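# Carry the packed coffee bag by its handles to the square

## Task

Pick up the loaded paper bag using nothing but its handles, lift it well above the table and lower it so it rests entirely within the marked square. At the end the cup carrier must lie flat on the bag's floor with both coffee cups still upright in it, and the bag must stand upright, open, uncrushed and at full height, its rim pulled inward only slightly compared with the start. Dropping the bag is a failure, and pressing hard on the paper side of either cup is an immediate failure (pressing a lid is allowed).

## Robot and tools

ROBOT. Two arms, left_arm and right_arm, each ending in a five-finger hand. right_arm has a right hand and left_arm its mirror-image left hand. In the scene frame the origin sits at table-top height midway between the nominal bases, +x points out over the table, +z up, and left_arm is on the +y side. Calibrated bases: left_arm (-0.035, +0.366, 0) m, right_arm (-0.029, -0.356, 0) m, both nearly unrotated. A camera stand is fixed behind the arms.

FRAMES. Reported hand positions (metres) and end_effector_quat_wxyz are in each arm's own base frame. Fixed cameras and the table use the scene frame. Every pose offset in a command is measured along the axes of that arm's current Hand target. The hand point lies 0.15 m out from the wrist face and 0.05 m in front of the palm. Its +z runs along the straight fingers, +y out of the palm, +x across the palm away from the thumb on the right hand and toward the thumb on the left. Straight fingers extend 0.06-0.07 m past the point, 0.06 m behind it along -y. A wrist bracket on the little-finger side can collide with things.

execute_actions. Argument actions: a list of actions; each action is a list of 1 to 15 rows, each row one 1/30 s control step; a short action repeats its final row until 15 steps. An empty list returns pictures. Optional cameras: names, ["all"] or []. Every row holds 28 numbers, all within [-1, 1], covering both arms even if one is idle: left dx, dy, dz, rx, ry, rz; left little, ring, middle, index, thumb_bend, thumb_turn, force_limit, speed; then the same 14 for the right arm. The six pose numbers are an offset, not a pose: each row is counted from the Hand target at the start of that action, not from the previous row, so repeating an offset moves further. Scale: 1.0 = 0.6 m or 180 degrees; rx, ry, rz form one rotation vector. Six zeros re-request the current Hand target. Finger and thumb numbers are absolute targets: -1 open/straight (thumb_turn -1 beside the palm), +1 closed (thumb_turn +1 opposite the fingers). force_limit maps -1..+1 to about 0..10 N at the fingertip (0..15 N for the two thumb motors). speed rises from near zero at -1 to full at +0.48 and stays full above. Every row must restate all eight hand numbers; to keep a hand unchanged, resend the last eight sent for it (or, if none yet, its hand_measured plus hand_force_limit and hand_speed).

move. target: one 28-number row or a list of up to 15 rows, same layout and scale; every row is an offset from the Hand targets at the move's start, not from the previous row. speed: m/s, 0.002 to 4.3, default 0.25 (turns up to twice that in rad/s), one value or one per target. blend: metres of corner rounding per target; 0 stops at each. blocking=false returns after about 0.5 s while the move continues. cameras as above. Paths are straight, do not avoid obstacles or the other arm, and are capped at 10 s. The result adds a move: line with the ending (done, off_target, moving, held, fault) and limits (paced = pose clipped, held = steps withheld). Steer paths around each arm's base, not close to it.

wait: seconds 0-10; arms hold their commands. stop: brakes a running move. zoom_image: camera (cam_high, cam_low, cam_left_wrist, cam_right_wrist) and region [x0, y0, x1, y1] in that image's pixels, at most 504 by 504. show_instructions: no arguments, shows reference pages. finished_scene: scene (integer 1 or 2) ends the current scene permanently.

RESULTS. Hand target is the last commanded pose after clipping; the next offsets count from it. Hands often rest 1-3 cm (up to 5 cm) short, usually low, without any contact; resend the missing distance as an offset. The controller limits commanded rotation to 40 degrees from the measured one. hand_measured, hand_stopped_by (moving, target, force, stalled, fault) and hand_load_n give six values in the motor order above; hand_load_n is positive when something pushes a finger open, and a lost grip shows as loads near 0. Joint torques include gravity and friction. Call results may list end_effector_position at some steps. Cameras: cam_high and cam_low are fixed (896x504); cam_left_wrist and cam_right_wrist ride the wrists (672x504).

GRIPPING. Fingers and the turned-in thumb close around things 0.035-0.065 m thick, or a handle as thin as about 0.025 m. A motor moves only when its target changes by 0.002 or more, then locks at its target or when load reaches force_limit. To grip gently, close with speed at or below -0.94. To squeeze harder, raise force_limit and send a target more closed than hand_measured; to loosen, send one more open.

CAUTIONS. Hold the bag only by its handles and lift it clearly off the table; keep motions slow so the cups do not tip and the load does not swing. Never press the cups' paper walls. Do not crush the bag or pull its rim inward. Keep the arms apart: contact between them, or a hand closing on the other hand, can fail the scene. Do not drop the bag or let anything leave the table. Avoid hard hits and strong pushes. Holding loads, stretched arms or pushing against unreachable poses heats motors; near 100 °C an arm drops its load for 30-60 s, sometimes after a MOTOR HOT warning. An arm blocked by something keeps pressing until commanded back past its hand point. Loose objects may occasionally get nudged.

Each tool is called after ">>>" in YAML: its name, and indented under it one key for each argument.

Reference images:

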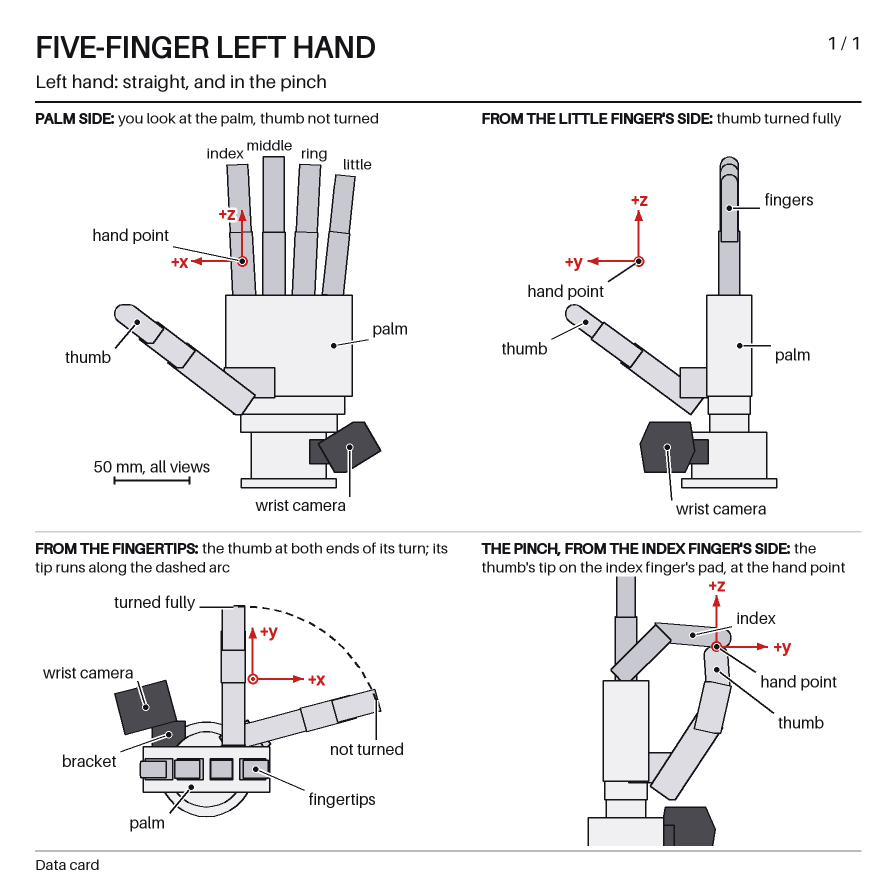

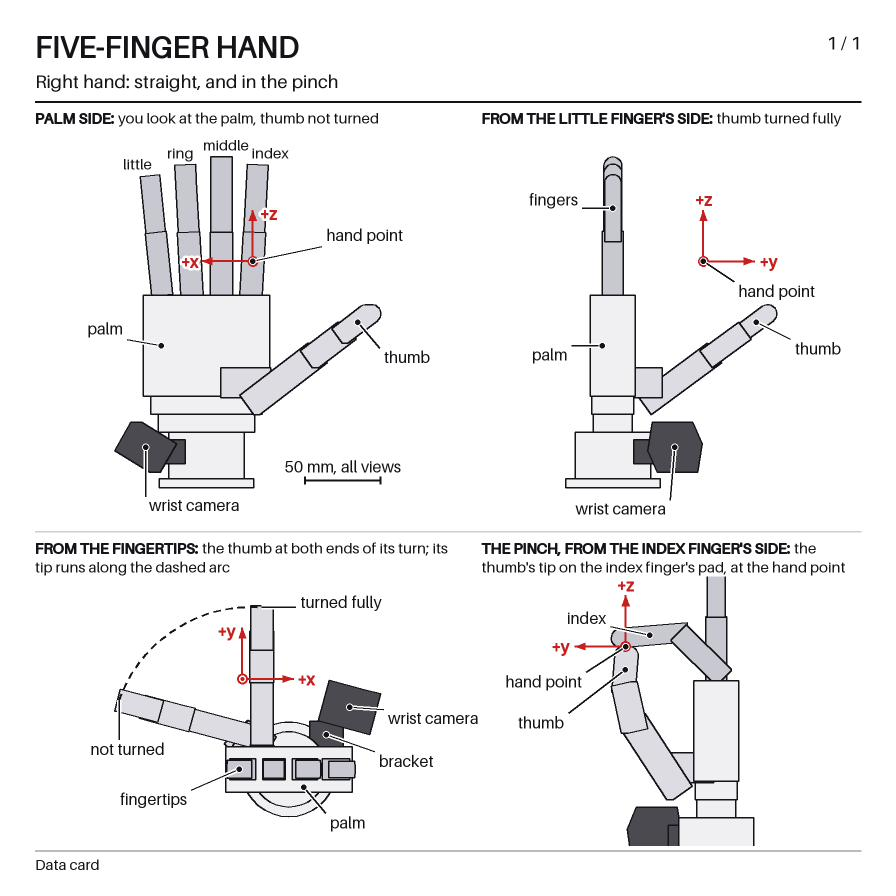

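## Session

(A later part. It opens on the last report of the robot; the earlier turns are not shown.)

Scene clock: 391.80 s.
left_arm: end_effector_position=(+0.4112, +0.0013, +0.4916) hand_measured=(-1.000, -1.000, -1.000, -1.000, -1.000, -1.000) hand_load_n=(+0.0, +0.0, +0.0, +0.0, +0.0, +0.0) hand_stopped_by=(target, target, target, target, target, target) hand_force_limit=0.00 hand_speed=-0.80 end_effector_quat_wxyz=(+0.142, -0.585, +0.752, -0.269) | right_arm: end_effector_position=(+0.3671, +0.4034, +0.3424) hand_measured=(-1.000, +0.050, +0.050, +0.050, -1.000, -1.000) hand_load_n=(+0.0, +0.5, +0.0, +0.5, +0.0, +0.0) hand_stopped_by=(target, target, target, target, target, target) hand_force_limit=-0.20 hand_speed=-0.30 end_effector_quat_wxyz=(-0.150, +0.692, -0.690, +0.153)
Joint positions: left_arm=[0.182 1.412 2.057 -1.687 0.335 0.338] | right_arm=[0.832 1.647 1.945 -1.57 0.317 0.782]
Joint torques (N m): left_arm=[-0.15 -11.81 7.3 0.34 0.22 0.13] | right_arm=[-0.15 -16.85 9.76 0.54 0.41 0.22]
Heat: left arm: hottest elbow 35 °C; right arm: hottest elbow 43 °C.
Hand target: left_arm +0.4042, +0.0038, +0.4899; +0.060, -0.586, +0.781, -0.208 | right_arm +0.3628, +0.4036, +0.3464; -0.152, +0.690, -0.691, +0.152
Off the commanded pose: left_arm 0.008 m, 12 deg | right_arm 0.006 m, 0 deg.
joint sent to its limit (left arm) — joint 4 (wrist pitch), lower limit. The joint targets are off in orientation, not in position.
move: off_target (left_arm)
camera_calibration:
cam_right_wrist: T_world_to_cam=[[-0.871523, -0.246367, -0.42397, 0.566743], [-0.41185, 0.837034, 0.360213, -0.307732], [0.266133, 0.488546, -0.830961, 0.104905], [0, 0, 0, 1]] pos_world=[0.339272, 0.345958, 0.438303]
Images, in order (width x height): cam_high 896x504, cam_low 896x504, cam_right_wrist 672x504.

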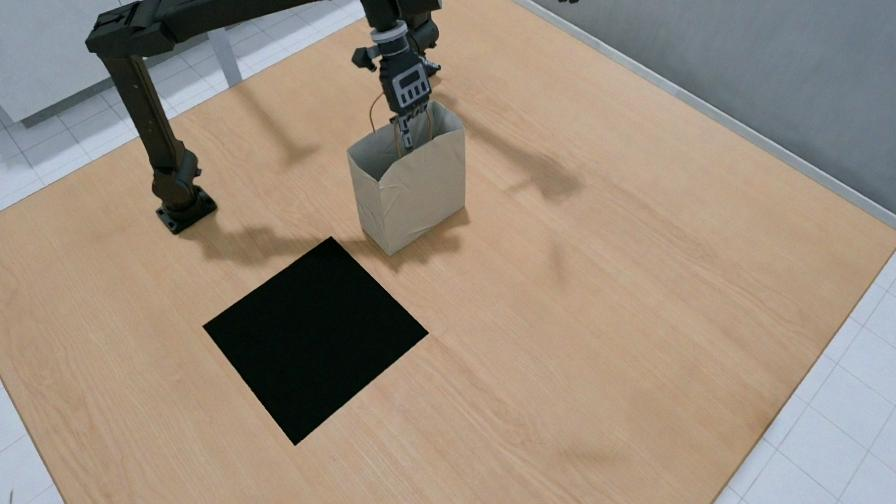

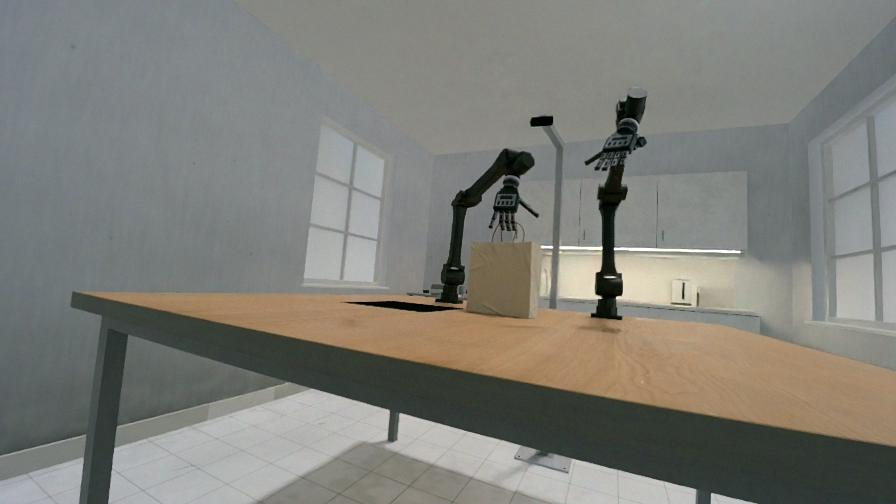

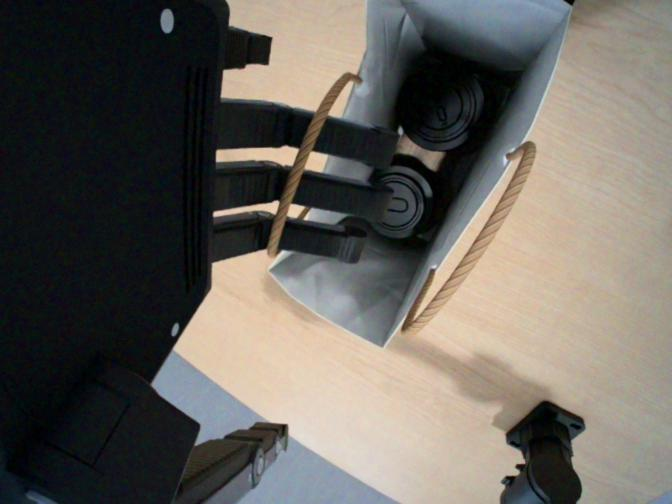

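>>> move:
  target: [0,0,0,0,0,0,-1,-1,-1,-1,-1,-1,0.0,-0.8, 0.0067,0.0200,0.0175,0,0,0,-1,0.05,0.05,0.05,-1,-1,-0.2,-0.3]
  speed: 0.08
  cameras: ["cam_high","cam_low","cam_right_wrist"]

>>> zoom_image:
  camera: "cam_high"
  region: [350, 50, 500, 210]

Scene clock: 395.73 s.
left_arm: end_effector_position=(+0.4112, +0.0013, +0.4916) hand_measured=(-1.000, -1.000, -1.000, -1.000, -1.000, -1.000) hand_load_n=(+0.0, +0.0, +0.0, +0.0, +0.0, +0.0) hand_stopped_by=(target, target, target, target, target, target) hand_force_limit=0.00 hand_speed=-0.80 end_effector_quat_wxyz=(+0.142, -0.585, +0.752, -0.269) | right_arm: end_effector_position=(+0.3602, +0.3960, +0.3265) hand_measured=(-1.000, +0.050, +0.050, +0.050, -1.000, -1.000) hand_load_n=(+0.0, +0.0, +0.0, +0.0, +0.0, +0.0) hand_stopped_by=(target, target, target, target, target, target) hand_force_limit=-0.20 hand_speed=-0.30 end_effector_quat_wxyz=(-0.142, +0.692, -0.691, +0.153)
Joint positions: left_arm=[0.182 1.412 2.057 -1.687 0.335 0.338] | right_arm=[0.832 1.619 1.869 -1.54 0.317 0.787]
Joint torques (N m): left_arm=[-0.15 -12.1 7.28 0.34 0.22 0.13] | right_arm=[0.09 -16.79 9.29 0.99 0.47 0.22]
Heat: left arm: hottest elbow 35 °C; right arm: hottest elbow 43 °C.
Hand target: left_arm +0.4042, +0.0038, +0.4899; +0.060, -0.586, +0.781, -0.208 | right_arm +0.3563, +0.3996, +0.3317; -0.152, +0.690, -0.691, +0.152
Off the commanded pose: left_arm 0.008 m, 12 deg | right_arm 0.007 m, 1 deg.
joint sent to its limit (left arm) — joint 4 (wrist pitch), lower limit. The joint targets are off in orientation, not in position.
move: off_target (left_arm)
camera_calibration:
cam_right_wrist: T_world_to_cam=[[-0.877729, -0.246773, -0.410724, 0.550302], [-0.403493, 0.842972, 0.355797, -0.302602], [0.258428, 0.478017, -0.839473, 0.106899], [0, 0, 0, 1]] pos_world=[0.333293, 0.339786, 0.423426]
Images, in order (width x height): cam_high 896x504, cam_low 896x504, cam_right_wrist 672x504.

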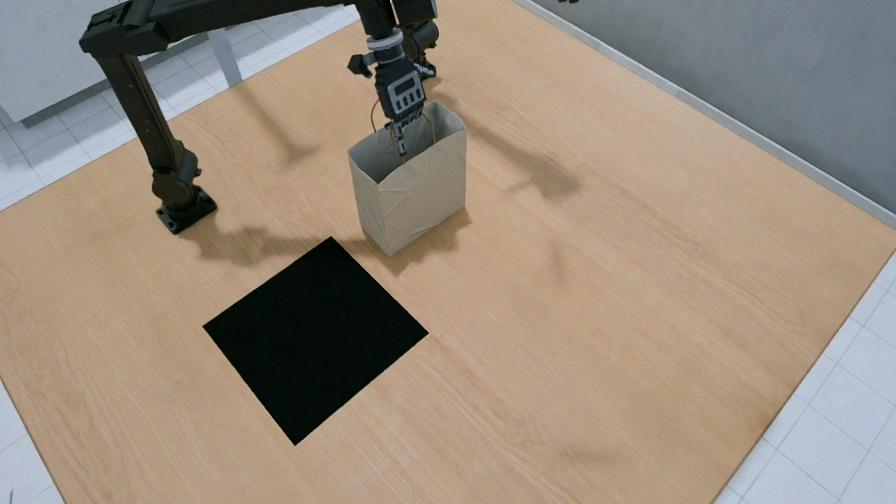

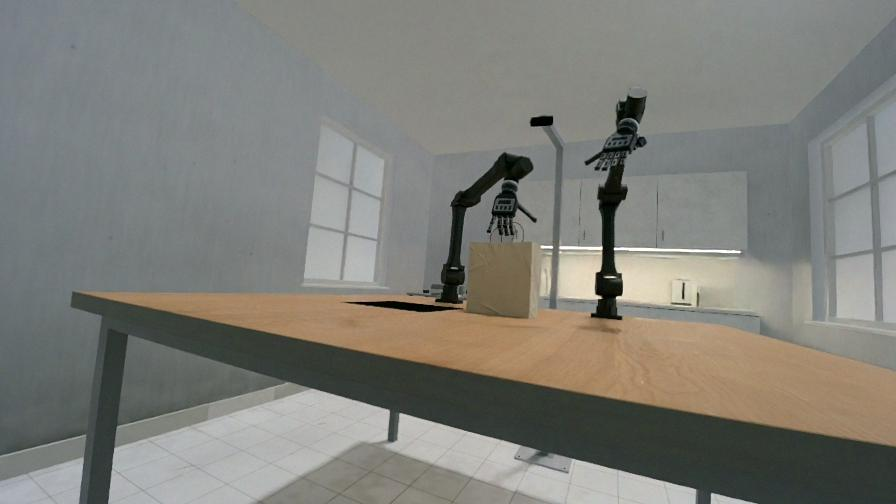

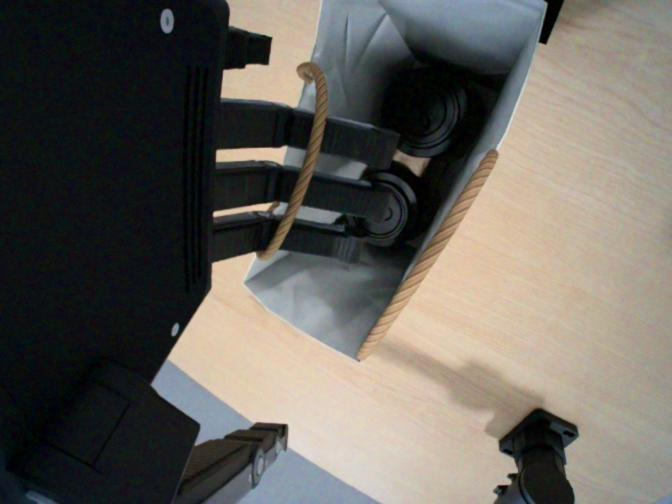

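Scaled by 3.150 from the camera's 896x504 image, which has a finer 1280x720 frame.

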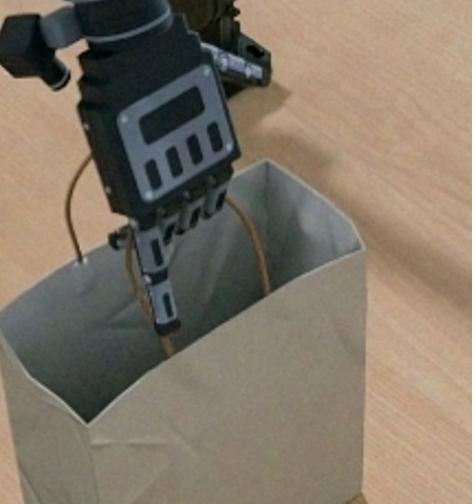

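>>> move:
  target: [0,0,0,0,0,0,-1,-1,-1,-1,-1,-1,0.0,-0.8, -0.0120,0,0,0,0,0,-1,0.05,0.05,0.05,-1,-1,-0.2,-0.3]
  speed: 0.08
  cameras: []

>>> move:
  target: [0,0,0,0,0,0,-1,-1,-1,-1,-1,-1,0.0,-0.8, 0,0,0,0,0,0,-1,0.05,0.05,0.05,-1,0.3,-0.5,-0.6]
  speed: 0.08
  cameras: ["cam_high","cam_low","cam_right_wrist"]

>>> zoom_image:
  camera: "cam_high"
  region: [340, 50, 490, 210]

>>> zoom_image:
  camera: "cam_right_wrist"
  region: [180, 20, 600, 440]

Scene clock: 404.03 s.
left_arm: end_effector_position=(+0.4112, +0.0013, +0.4916) hand_measured=(-1.000, -1.000, -1.000, -1.000, -1.000, -1.000) hand_load_n=(+0.0, +0.0, +0.0, +0.0, +0.0, +0.0) hand_stopped_by=(target, target, target, target, target, target) hand_force_limit=0.00 hand_speed=-0.80 end_effector_quat_wxyz=(+0.142, -0.585, +0.752, -0.269) | right_arm: end_effector_position=(+0.3568, +0.3997, +0.3263) hand_measured=(-1.000, +0.050, +0.050, +0.050, -1.000, -1.000) hand_load_n=(+0.0, +0.0, +0.0, +0.0, +0.0, +0.0) hand_stopped_by=(target, target, target, target, target, target) hand_force_limit=-0.20 hand_speed=-0.30 end_effector_quat_wxyz=(-0.143, +0.692, -0.691, +0.153)
Joint positions: left_arm=[0.182 1.412 2.057 -1.687 0.335 0.338] | right_arm=[0.843 1.619 1.869 -1.54 0.32 0.796]
Joint torques (N m): left_arm=[-0.32 -12.04 7.24 0.32 0.22 0.13] | right_arm=[0.15 -15.68 11.15 0.88 0.46 0.18]
Heat: left arm: hottest elbow 35 °C; right arm: hottest elbow 42 °C.
Hand target: left_arm +0.4042, +0.0038, +0.4899; +0.060, -0.586, +0.781, -0.208 | right_arm +0.3563, +0.4068, +0.3317; -0.152, +0.690, -0.691, +0.152
Off the commanded pose: left_arm 0.008 m, 12 deg | right_arm 0.009 m, 1 deg.
joint sent to its limit (left arm) — joint 4 (wrist pitch), lower limit. The joint targets are off in orientation, not in position.
move: off_target (left_arm)
No camera images: "cameras" was empty.

Scene clock: 406.00 s.
left_arm: end_effector_position=(+0.4112, +0.0013, +0.4916) hand_measured=(-1.000, -1.000, -1.000, -1.000, -1.000, -1.000) hand_load_n=(+0.0, +0.0, +0.0, +0.0, +0.0, +0.0) hand_stopped_by=(target, target, target, target, target, target) hand_force_limit=0.00 hand_speed=-0.80 end_effector_quat_wxyz=(+0.142, -0.585, +0.752, -0.269) | right_arm: end_effector_position=(+0.3568, +0.3998, +0.3263) hand_measured=(-1.000, +0.050, +0.050, +0.050, -1.000, +0.300) hand_load_n=(+0.0, +0.0, +0.0, +0.0, +0.0, +0.0) hand_stopped_by=(target, target, target, target, target, target) hand_force_limit=-0.50 hand_speed=-0.60 end_effector_quat_wxyz=(-0.143, +0.691, -0.691, +0.153)
Joint positions: left_arm=[0.182 1.412 2.057 -1.687 0.335 0.338] | right_arm=[0.843 1.619 1.869 -1.54 0.32 0.797]
Joint torques (N m): left_arm=[-0.15 -11.99 7.27 0.34 0.21 0.13] | right_arm=[0.03 -15.62 11.14 0.87 0.47 0.19]
Heat: left arm: hottest elbow 35 °C; right arm: hottest elbow 42 °C.
Hand target: left_arm +0.4042, +0.0038, +0.4899; +0.060, -0.586, +0.781, -0.208 | right_arm +0.3563, +0.4068, +0.3317; -0.152, +0.690, -0.691, +0.152
Off the commanded pose: left_arm 0.008 m, 12 deg | right_arm 0.009 m, 1 deg.
joint sent to its limit (left arm) — joint 4 (wrist pitch), lower limit. The joint targets are off in orientation, not in position.
move: off_target (left_arm)
camera_calibration:
cam_right_wrist: T_world_to_cam=[[-0.876971, -0.246115, -0.412734, 0.54826], [-0.40417, 0.842364, 0.356469, -0.306881], [0.25994, 0.479428, -0.838201, 0.104203], [0, 0, 0, 1]] pos_world=[0.32969, 0.343483, 0.423022]
Images, in order (width x height): cam_high 896x504, cam_low 896x504, cam_right_wrist 672x504.

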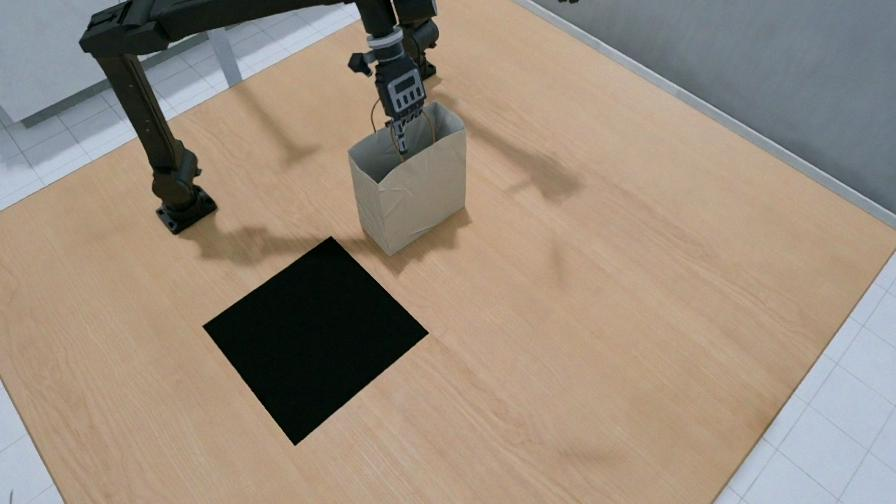

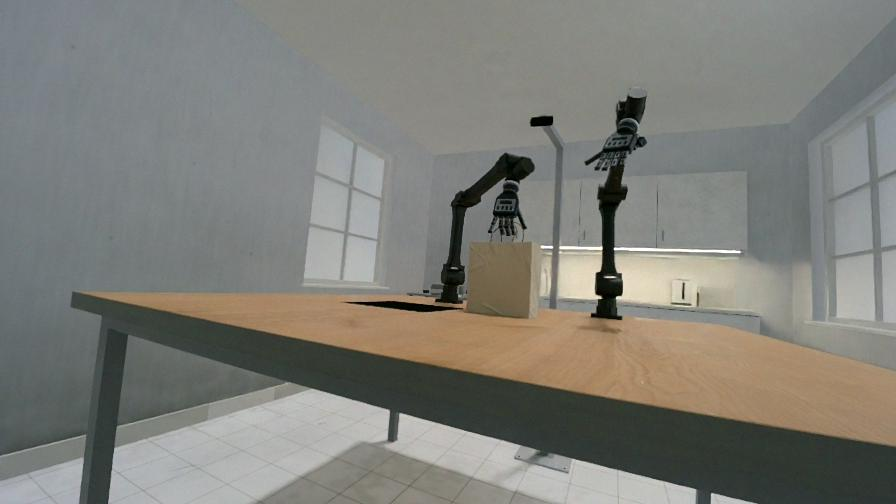

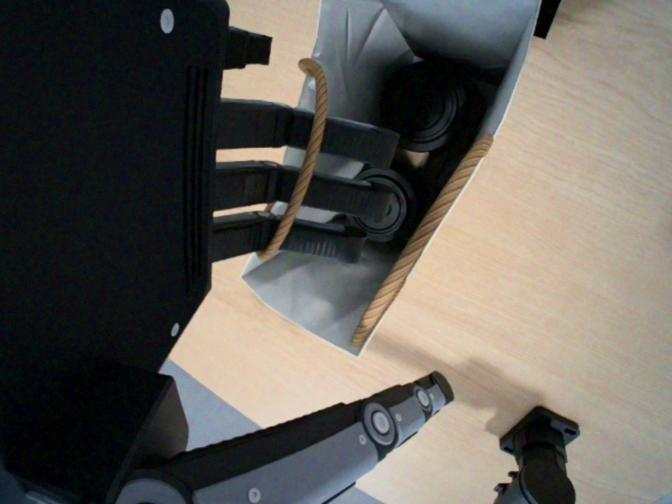

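Scaled by 3.150 from the camera's 896x504 image, which has a finer 1280x720 frame.

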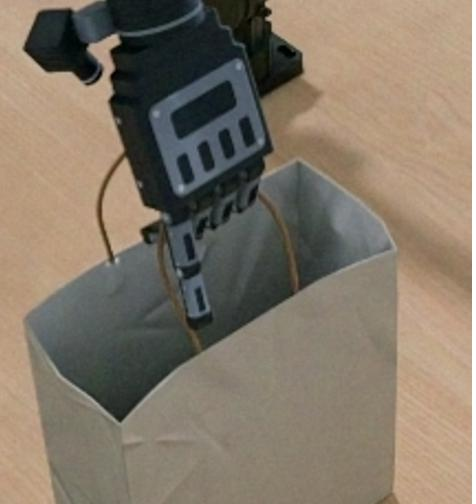

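Scaled by 1.200 from the camera's 672x504 image, which has a finer 960x720 frame.

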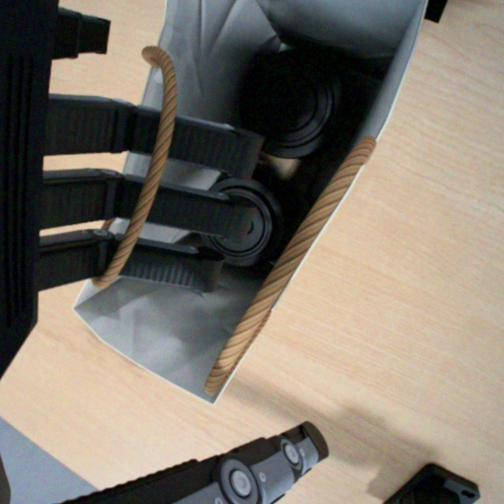

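>>> move:
  target: [0,0,0,0,0,0,-1,-1,-1,-1,-1,-1,0.0,-0.8, 0,0,0,0,0,0,-1,0.05,0.05,0.05,-1,1.0,-0.5,-0.6]
  speed: 0.08
  cameras: ["cam_high","cam_low","cam_right_wrist"]

>>> zoom_image:
  camera: "cam_right_wrist"
  region: [180, 20, 600, 440]

Scene clock: 410.27 s.
left_arm: end_effector_position=(+0.4112, +0.0013, +0.4916) hand_measured=(-1.000, -1.000, -1.000, -1.000, -1.000, -1.000) hand_load_n=(+0.0, +0.0, +0.0, +0.0, +0.0, +0.0) hand_stopped_by=(target, target, target, target, target, target) hand_force_limit=0.00 hand_speed=-0.80 end_effector_quat_wxyz=(+0.142, -0.585, +0.752, -0.269) | right_arm: end_effector_position=(+0.3568, +0.3999, +0.3263) hand_measured=(-1.000, +0.050, +0.050, +0.050, -1.000, +1.000) hand_load_n=(+0.0, +0.5, +0.0, +0.0, +0.0, +0.0) hand_stopped_by=(target, target, target, target, target, target) hand_force_limit=-0.50 hand_speed=-0.60 end_effector_quat_wxyz=(-0.143, +0.691, -0.692, +0.153)
Joint positions: left_arm=[0.182 1.412 2.057 -1.687 0.335 0.338] | right_arm=[0.843 1.619 1.869 -1.54 0.32 0.798]
Joint torques (N m): left_arm=[-0.15 -11.93 7.27 0.32 0.21 0.12] | right_arm=[-0.03 -15.68 11.15 0.85 0.47 0.19]
Heat: left arm: hottest elbow 35 °C; right arm: hottest elbow 42 °C.
Hand target: left_arm +0.4042, +0.0038, +0.4899; +0.060, -0.586, +0.781, -0.208 | right_arm +0.3563, +0.4068, +0.3317; -0.152, +0.690, -0.691, +0.152
Off the commanded pose: left_arm 0.008 m, 12 deg | right_arm 0.009 m, 1 deg.
joint sent to its limit (left arm) — joint 4 (wrist pitch), lower limit. The joint targets are off in orientation, not in position.
move: off_target (left_arm)
camera_calibration:
cam_right_wrist: T_world_to_cam=[[-0.877041, -0.245723, -0.412818, 0.548185], [-0.403893, 0.842424, 0.356641, -0.307066], [0.260133, 0.479523, -0.838086, 0.104058], [0, 0, 0, 1]] pos_world=[0.32969, 0.343483, 0.423022]
Images, in order (width x height): cam_high 896x504, cam_low 896x504, cam_right_wrist 672x504.

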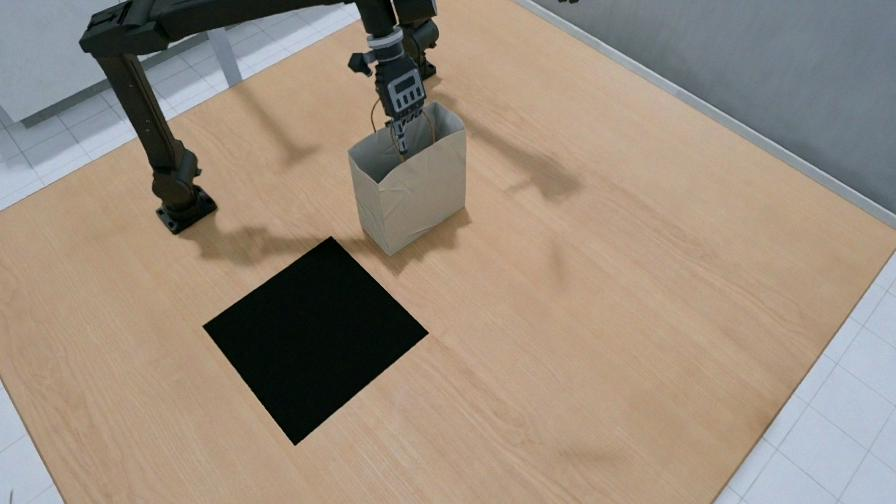

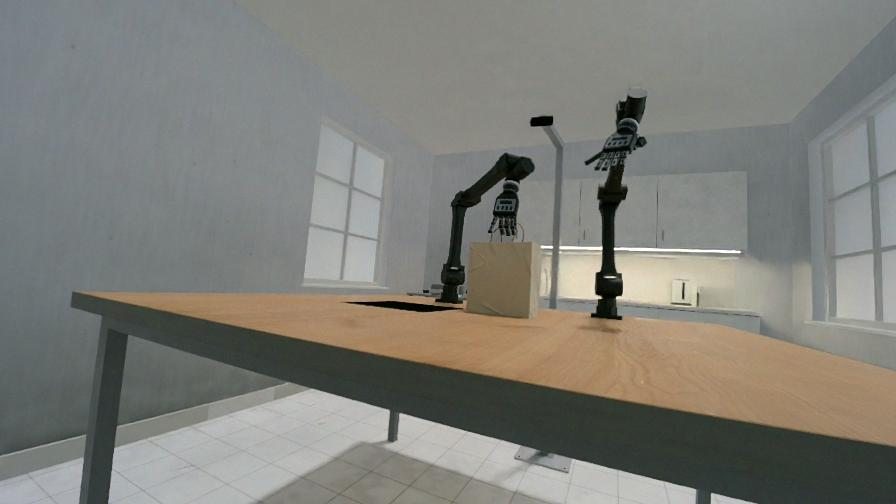

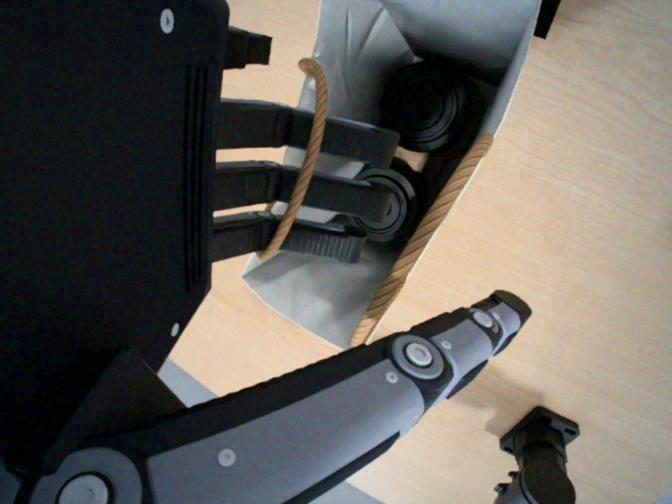

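Scaled by 1.200 from the camera's 672x504 image, which has a finer 960x720 frame.

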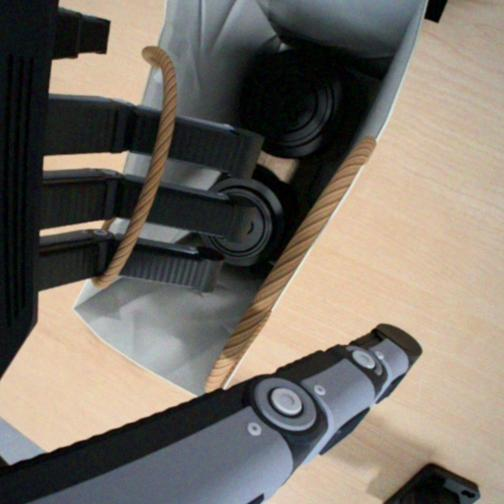

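>>> move:
  target: [0,0,0,0,0,0,-1,-1,-1,-1,-1,-1,0.0,-0.8, 0,0,0,0,0,0,-1,0.05,0.05,0.05,-0.5,1.0,-0.5,-0.6]
  speed: 0.08
  cameras: ["cam_high","cam_low","cam_right_wrist"]

>>> zoom_image:
  camera: "cam_right_wrist"
  region: [180, 20, 600, 440]

>>> zoom_image:
  camera: "cam_high"
  region: [340, 50, 490, 210]

Scene clock: 414.47 s.
left_arm: end_effector_position=(+0.4112, +0.0013, +0.4916) hand_measured=(-1.000, -1.000, -1.000, -1.000, -1.000, -1.000) hand_load_n=(+0.0, -0.5, +0.0, +0.0, +0.0, +0.0) hand_stopped_by=(target, target, target, target, target, target) hand_force_limit=0.00 hand_speed=-0.80 end_effector_quat_wxyz=(+0.142, -0.585, +0.752, -0.269) | right_arm: end_effector_position=(+0.3568, +0.3999, +0.3263) hand_measured=(-1.000, +0.050, +0.050, +0.050, -0.500, +1.000) hand_load_n=(+0.0, +0.0, +0.0, +0.0, +0.0, +0.0) hand_stopped_by=(target, target, target, target, target, target) hand_force_limit=-0.50 hand_speed=-0.60 end_effector_quat_wxyz=(-0.143, +0.691, -0.692, +0.153)
Joint positions: left_arm=[0.182 1.412 2.057 -1.687 0.335 0.338] | right_arm=[0.843 1.619 1.869 -1.54 0.32 0.798]
Joint torques (N m): left_arm=[-0.15 -11.93 7.27 0.32 0.22 0.13] | right_arm=[0.03 -15.68 11.14 0.85 0.48 0.19]
Heat: left arm: hottest elbow 35 °C; right arm: hottest elbow 42 °C.
Hand target: left_arm +0.4042, +0.0038, +0.4899; +0.060, -0.586, +0.781, -0.208 | right_arm +0.3563, +0.4068, +0.3317; -0.152, +0.690, -0.691, +0.152
Off the commanded pose: left_arm 0.008 m, 12 deg | right_arm 0.009 m, 1 deg.
joint sent to its limit (left arm) — joint 4 (wrist pitch), lower limit. The joint targets are off in orientation, not in position.
move: off_target (left_arm)
camera_calibration:
cam_right_wrist: T_world_to_cam=[[-0.877041, -0.245723, -0.412818, 0.548185], [-0.403893, 0.842424, 0.356641, -0.307066], [0.260133, 0.479523, -0.838086, 0.104058], [0, 0, 0, 1]] pos_world=[0.32969, 0.343483, 0.423022]
Images, in order (width x height): cam_high 896x504, cam_low 896x504, cam_right_wrist 672x504.

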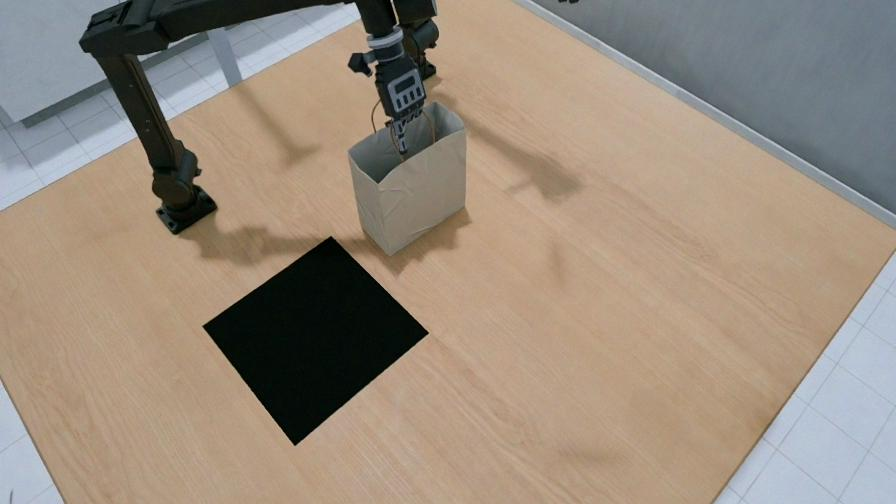

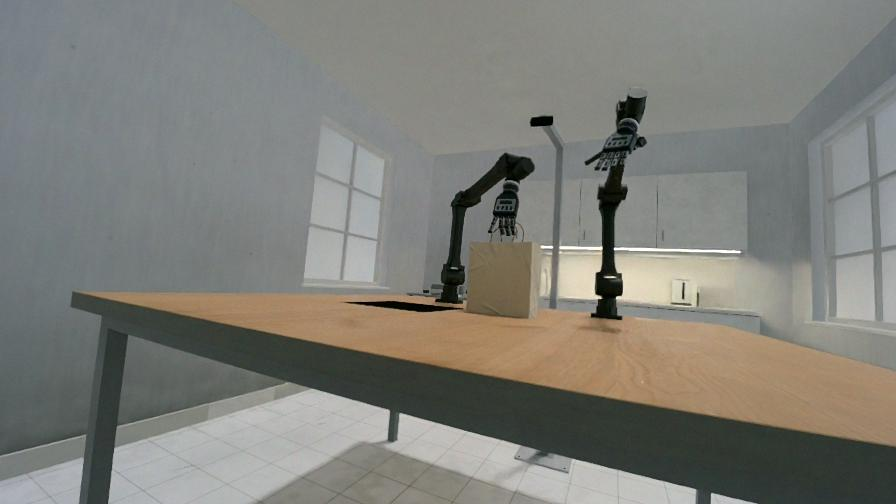

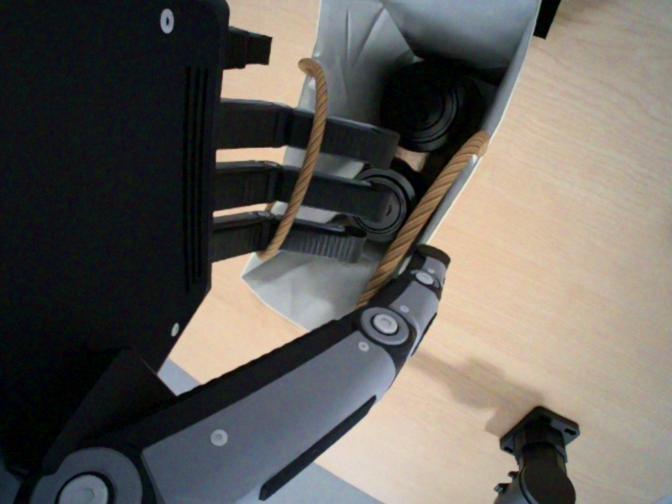

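Scaled by 1.200 from the camera's 672x504 image, which has a finer 960x720 frame.

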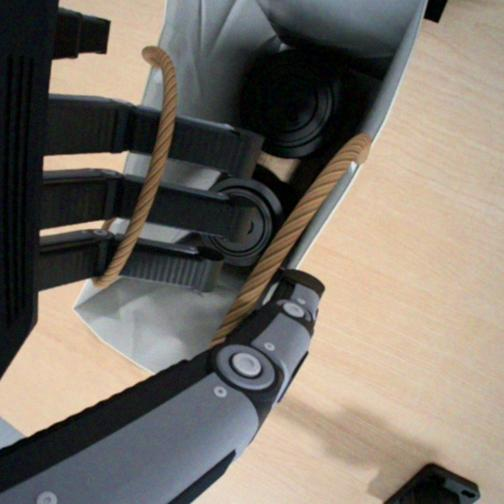

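Scaled by 3.150 from the camera's 896x504 image, which has a finer 1280x720 frame.

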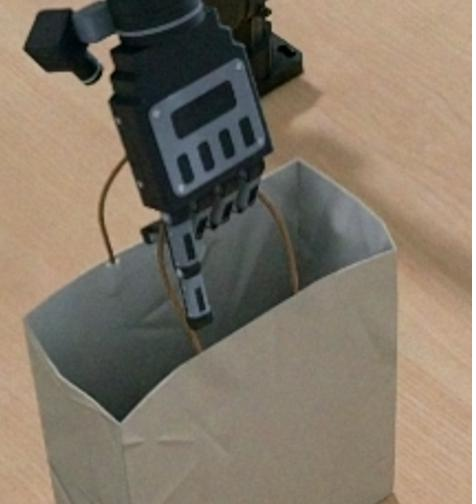

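>>> move:
  target: [0,0,0,0,0,0,-1,-1,-1,-1,-1,-1,0.0,-0.8, 0,0.0042,0.0091,0,0,0,-1,0.05,0.05,0.05,-0.2,1.0,-0.5,-0.6]
  speed: 0.08
  cameras: ["cam_high","cam_low","cam_right_wrist"]

>>> zoom_image:
  camera: "cam_right_wrist"
  region: [180, 20, 600, 440]

>>> zoom_image:
  camera: "cam_high"
  region: [340, 50, 490, 210]

Scene clock: 416.93 s.
left_arm: end_effector_position=(+0.4112, +0.0013, +0.4916) hand_measured=(-1.000, -1.000, -1.000, -1.000, -1.000, -1.000) hand_load_n=(+0.0, +0.0, +0.0, +0.5, +0.0, +0.0) hand_stopped_by=(target, target, target, target, target, target) hand_force_limit=0.00 hand_speed=-0.80 end_effector_quat_wxyz=(+0.142, -0.585, +0.752, -0.269) | right_arm: end_effector_position=(+0.3587, +0.4020, +0.3269) hand_measured=(-1.000, +0.050, +0.050, +0.050, -0.200, +1.000) hand_load_n=(+0.0, +0.0, +0.0, +0.5, +0.0, +0.0) hand_stopped_by=(target, target, target, target, target, target) hand_force_limit=-0.50 hand_speed=-0.60 end_effector_quat_wxyz=(-0.148, +0.690, -0.692, +0.153)
Joint positions: left_arm=[0.182 1.412 2.057 -1.687 0.335 0.338] | right_arm=[0.843 1.619 1.869 -1.53 0.32 0.798]
Joint torques (N m): left_arm=[-0.21 -12.1 7.25 0.35 0.22 0.12] | right_arm=[0.03 -16.03 9.29 1.16 0.48 0.19]
Heat: left arm: hottest elbow 35 °C; right arm: hottest elbow 42 °C.
Hand target: left_arm +0.4042, +0.0038, +0.4899; +0.060, -0.586, +0.781, -0.208 | right_arm +0.3564, +0.4069, +0.3257; -0.152, +0.690, -0.691, +0.152
Off the commanded pose: left_arm 0.008 m, 12 deg | right_arm 0.006 m, 0 deg.
joint sent to its limit (left arm) — joint 4 (wrist pitch), lower limit. The joint targets are off in orientation, not in position.
move: off_target (left_arm)
camera_calibration:
cam_right_wrist: T_world_to_cam=[[-0.874173, -0.24253, -0.420714, 0.550852], [-0.406369, 0.83966, 0.360327, -0.307537], [0.265866, 0.485954, -0.832565, 0.0966229], [0, 0, 0, 1]] pos_world=[0.330878, 0.34487, 0.42301]
Images, in order (width x height): cam_high 896x504, cam_low 896x504, cam_right_wrist 672x504.

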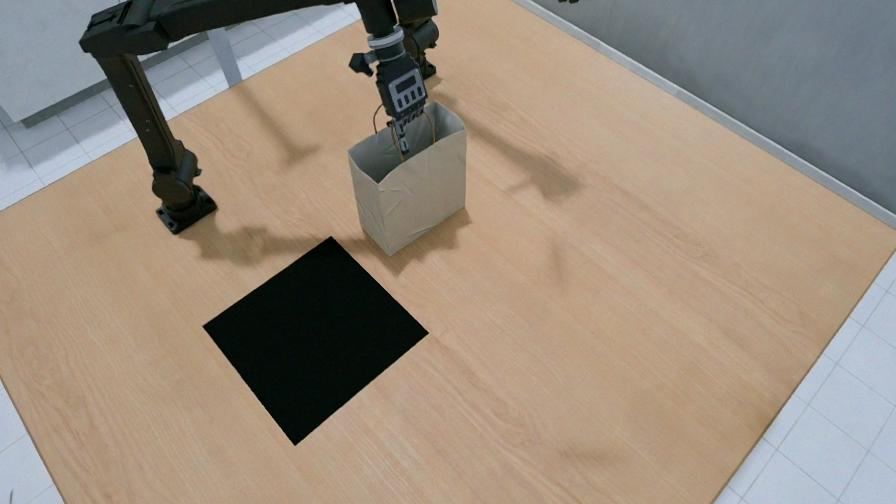

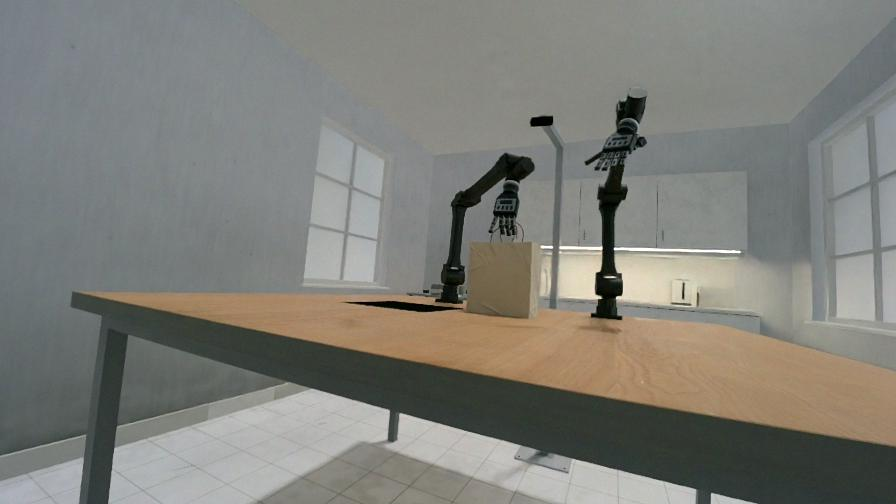

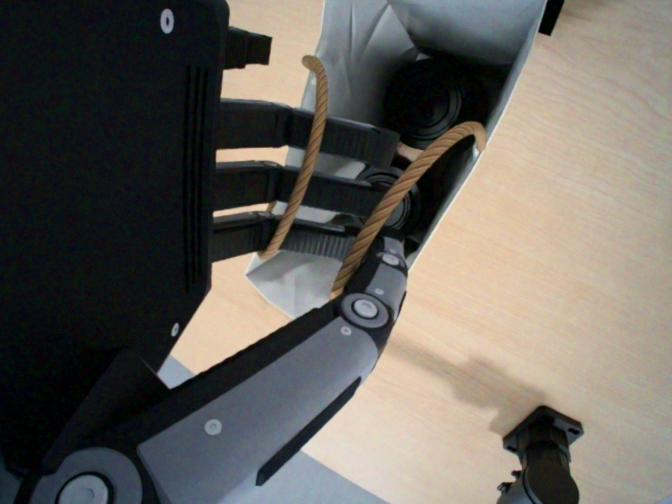

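Scaled by 1.200 from the camera's 672x504 image, which has a finer 960x720 frame.

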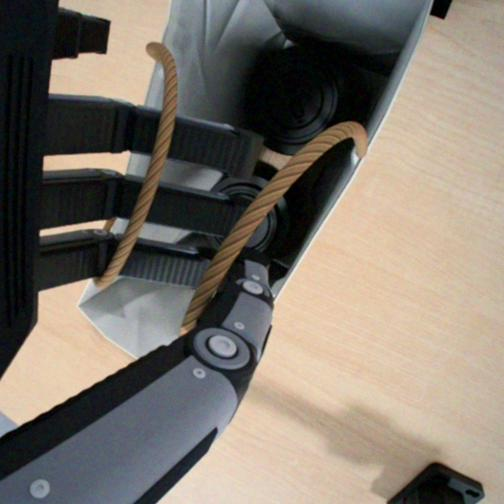

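Scaled by 3.150 from the camera's 896x504 image, which has a finer 1280x720 frame.

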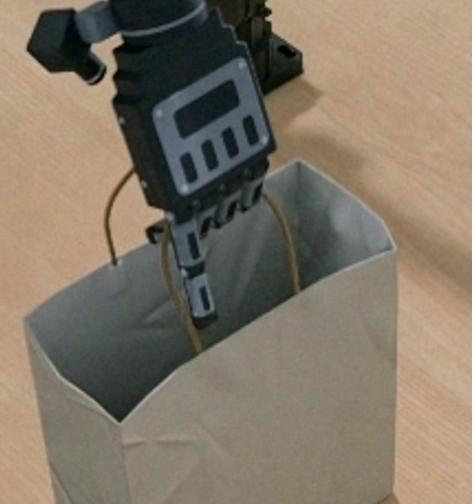

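>>> move:
  target: [0,0,0,0,0,0,-1,-1,-1,-1,-1,-1,0.0,-0.8, 0,0,0,0,0,0,-1,0.05,0.05,0.05,0.03,1.0,-0.5,-0.6]
  speed: 0.08
  cameras: ["cam_high","cam_right_wrist"]

>>> zoom_image:
  camera: "cam_right_wrist"
  region: [180, 20, 600, 440]

Scene clock: 419.43 s.
left_arm: end_effector_position=(+0.4112, +0.0013, +0.4916) hand_measured=(-1.000, -1.000, -1.000, -1.000, -1.000, -1.000) hand_load_n=(+0.0, +0.0, +0.0, +0.0, +0.0, -0.5) hand_stopped_by=(target, target, target, target, target, target) hand_force_limit=0.00 hand_speed=-0.80 end_effector_quat_wxyz=(+0.142, -0.585, +0.752, -0.269) | right_arm: end_effector_position=(+0.3587, +0.4020, +0.3269) hand_measured=(-1.000, +0.050, +0.050, +0.050, +0.030, +1.000) hand_load_n=(+0.0, +0.0, +0.0, +0.0, +0.0, +0.0) hand_stopped_by=(target, target, target, target, target, target) hand_force_limit=-0.50 hand_speed=-0.60 end_effector_quat_wxyz=(-0.148, +0.690, -0.692, +0.153)
Joint positions: left_arm=[0.182 1.412 2.057 -1.687 0.335 0.338] | right_arm=[0.843 1.619 1.869 -1.53 0.32 0.798]
Joint torques (N m): left_arm=[-0.09 -11.99 7.27 0.32 0.21 0.13] | right_arm=[0.03 -15.97 9.29 1.11 0.48 0.19]
Heat: left arm: hottest elbow 35 °C; right arm: hottest elbow 42 °C.
Hand target: left_arm +0.4042, +0.0038, +0.4899; +0.060, -0.586, +0.781, -0.208 | right_arm +0.3563, +0.4068, +0.3257; -0.152, +0.690, -0.691, +0.152
Off the commanded pose: left_arm 0.008 m, 12 deg | right_arm 0.006 m, 0 deg.
joint sent to its limit (left arm) — joint 4 (wrist pitch), lower limit. The joint targets are off in orientation, not in position.
move: off_target (left_arm)
camera_calibration:
cam_right_wrist: T_world_to_cam=[[-0.874173, -0.24253, -0.420714, 0.550852], [-0.406369, 0.83966, 0.360327, -0.307537], [0.265866, 0.485954, -0.832565, 0.0966229], [0, 0, 0, 1]] pos_world=[0.330878, 0.34487, 0.42301]
Images, in order (width x height): cam_high 896x504, cam_right_wrist 672x504.

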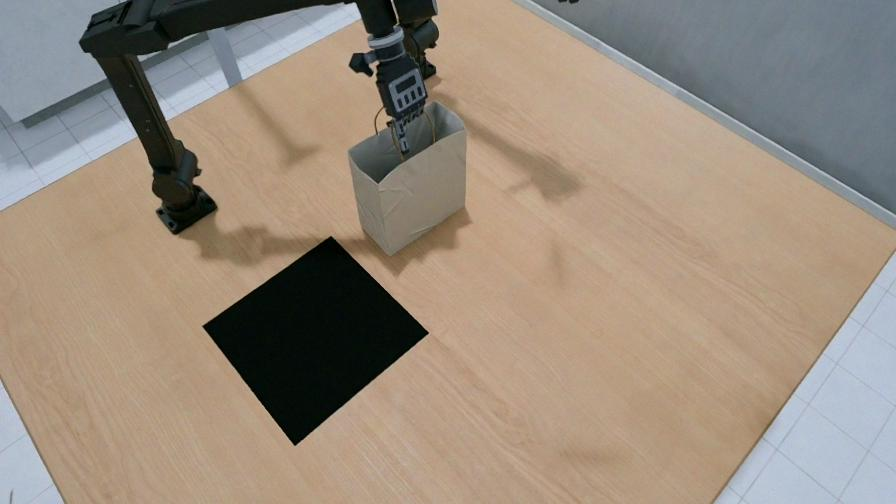

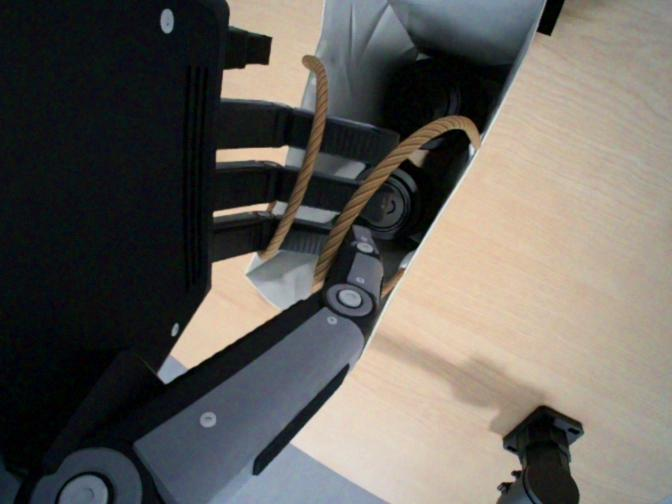

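Scaled by 1.200 from the camera's 672x504 image, which has a finer 960x720 frame.

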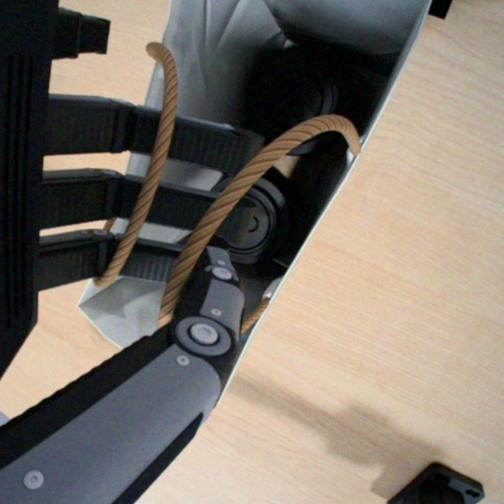

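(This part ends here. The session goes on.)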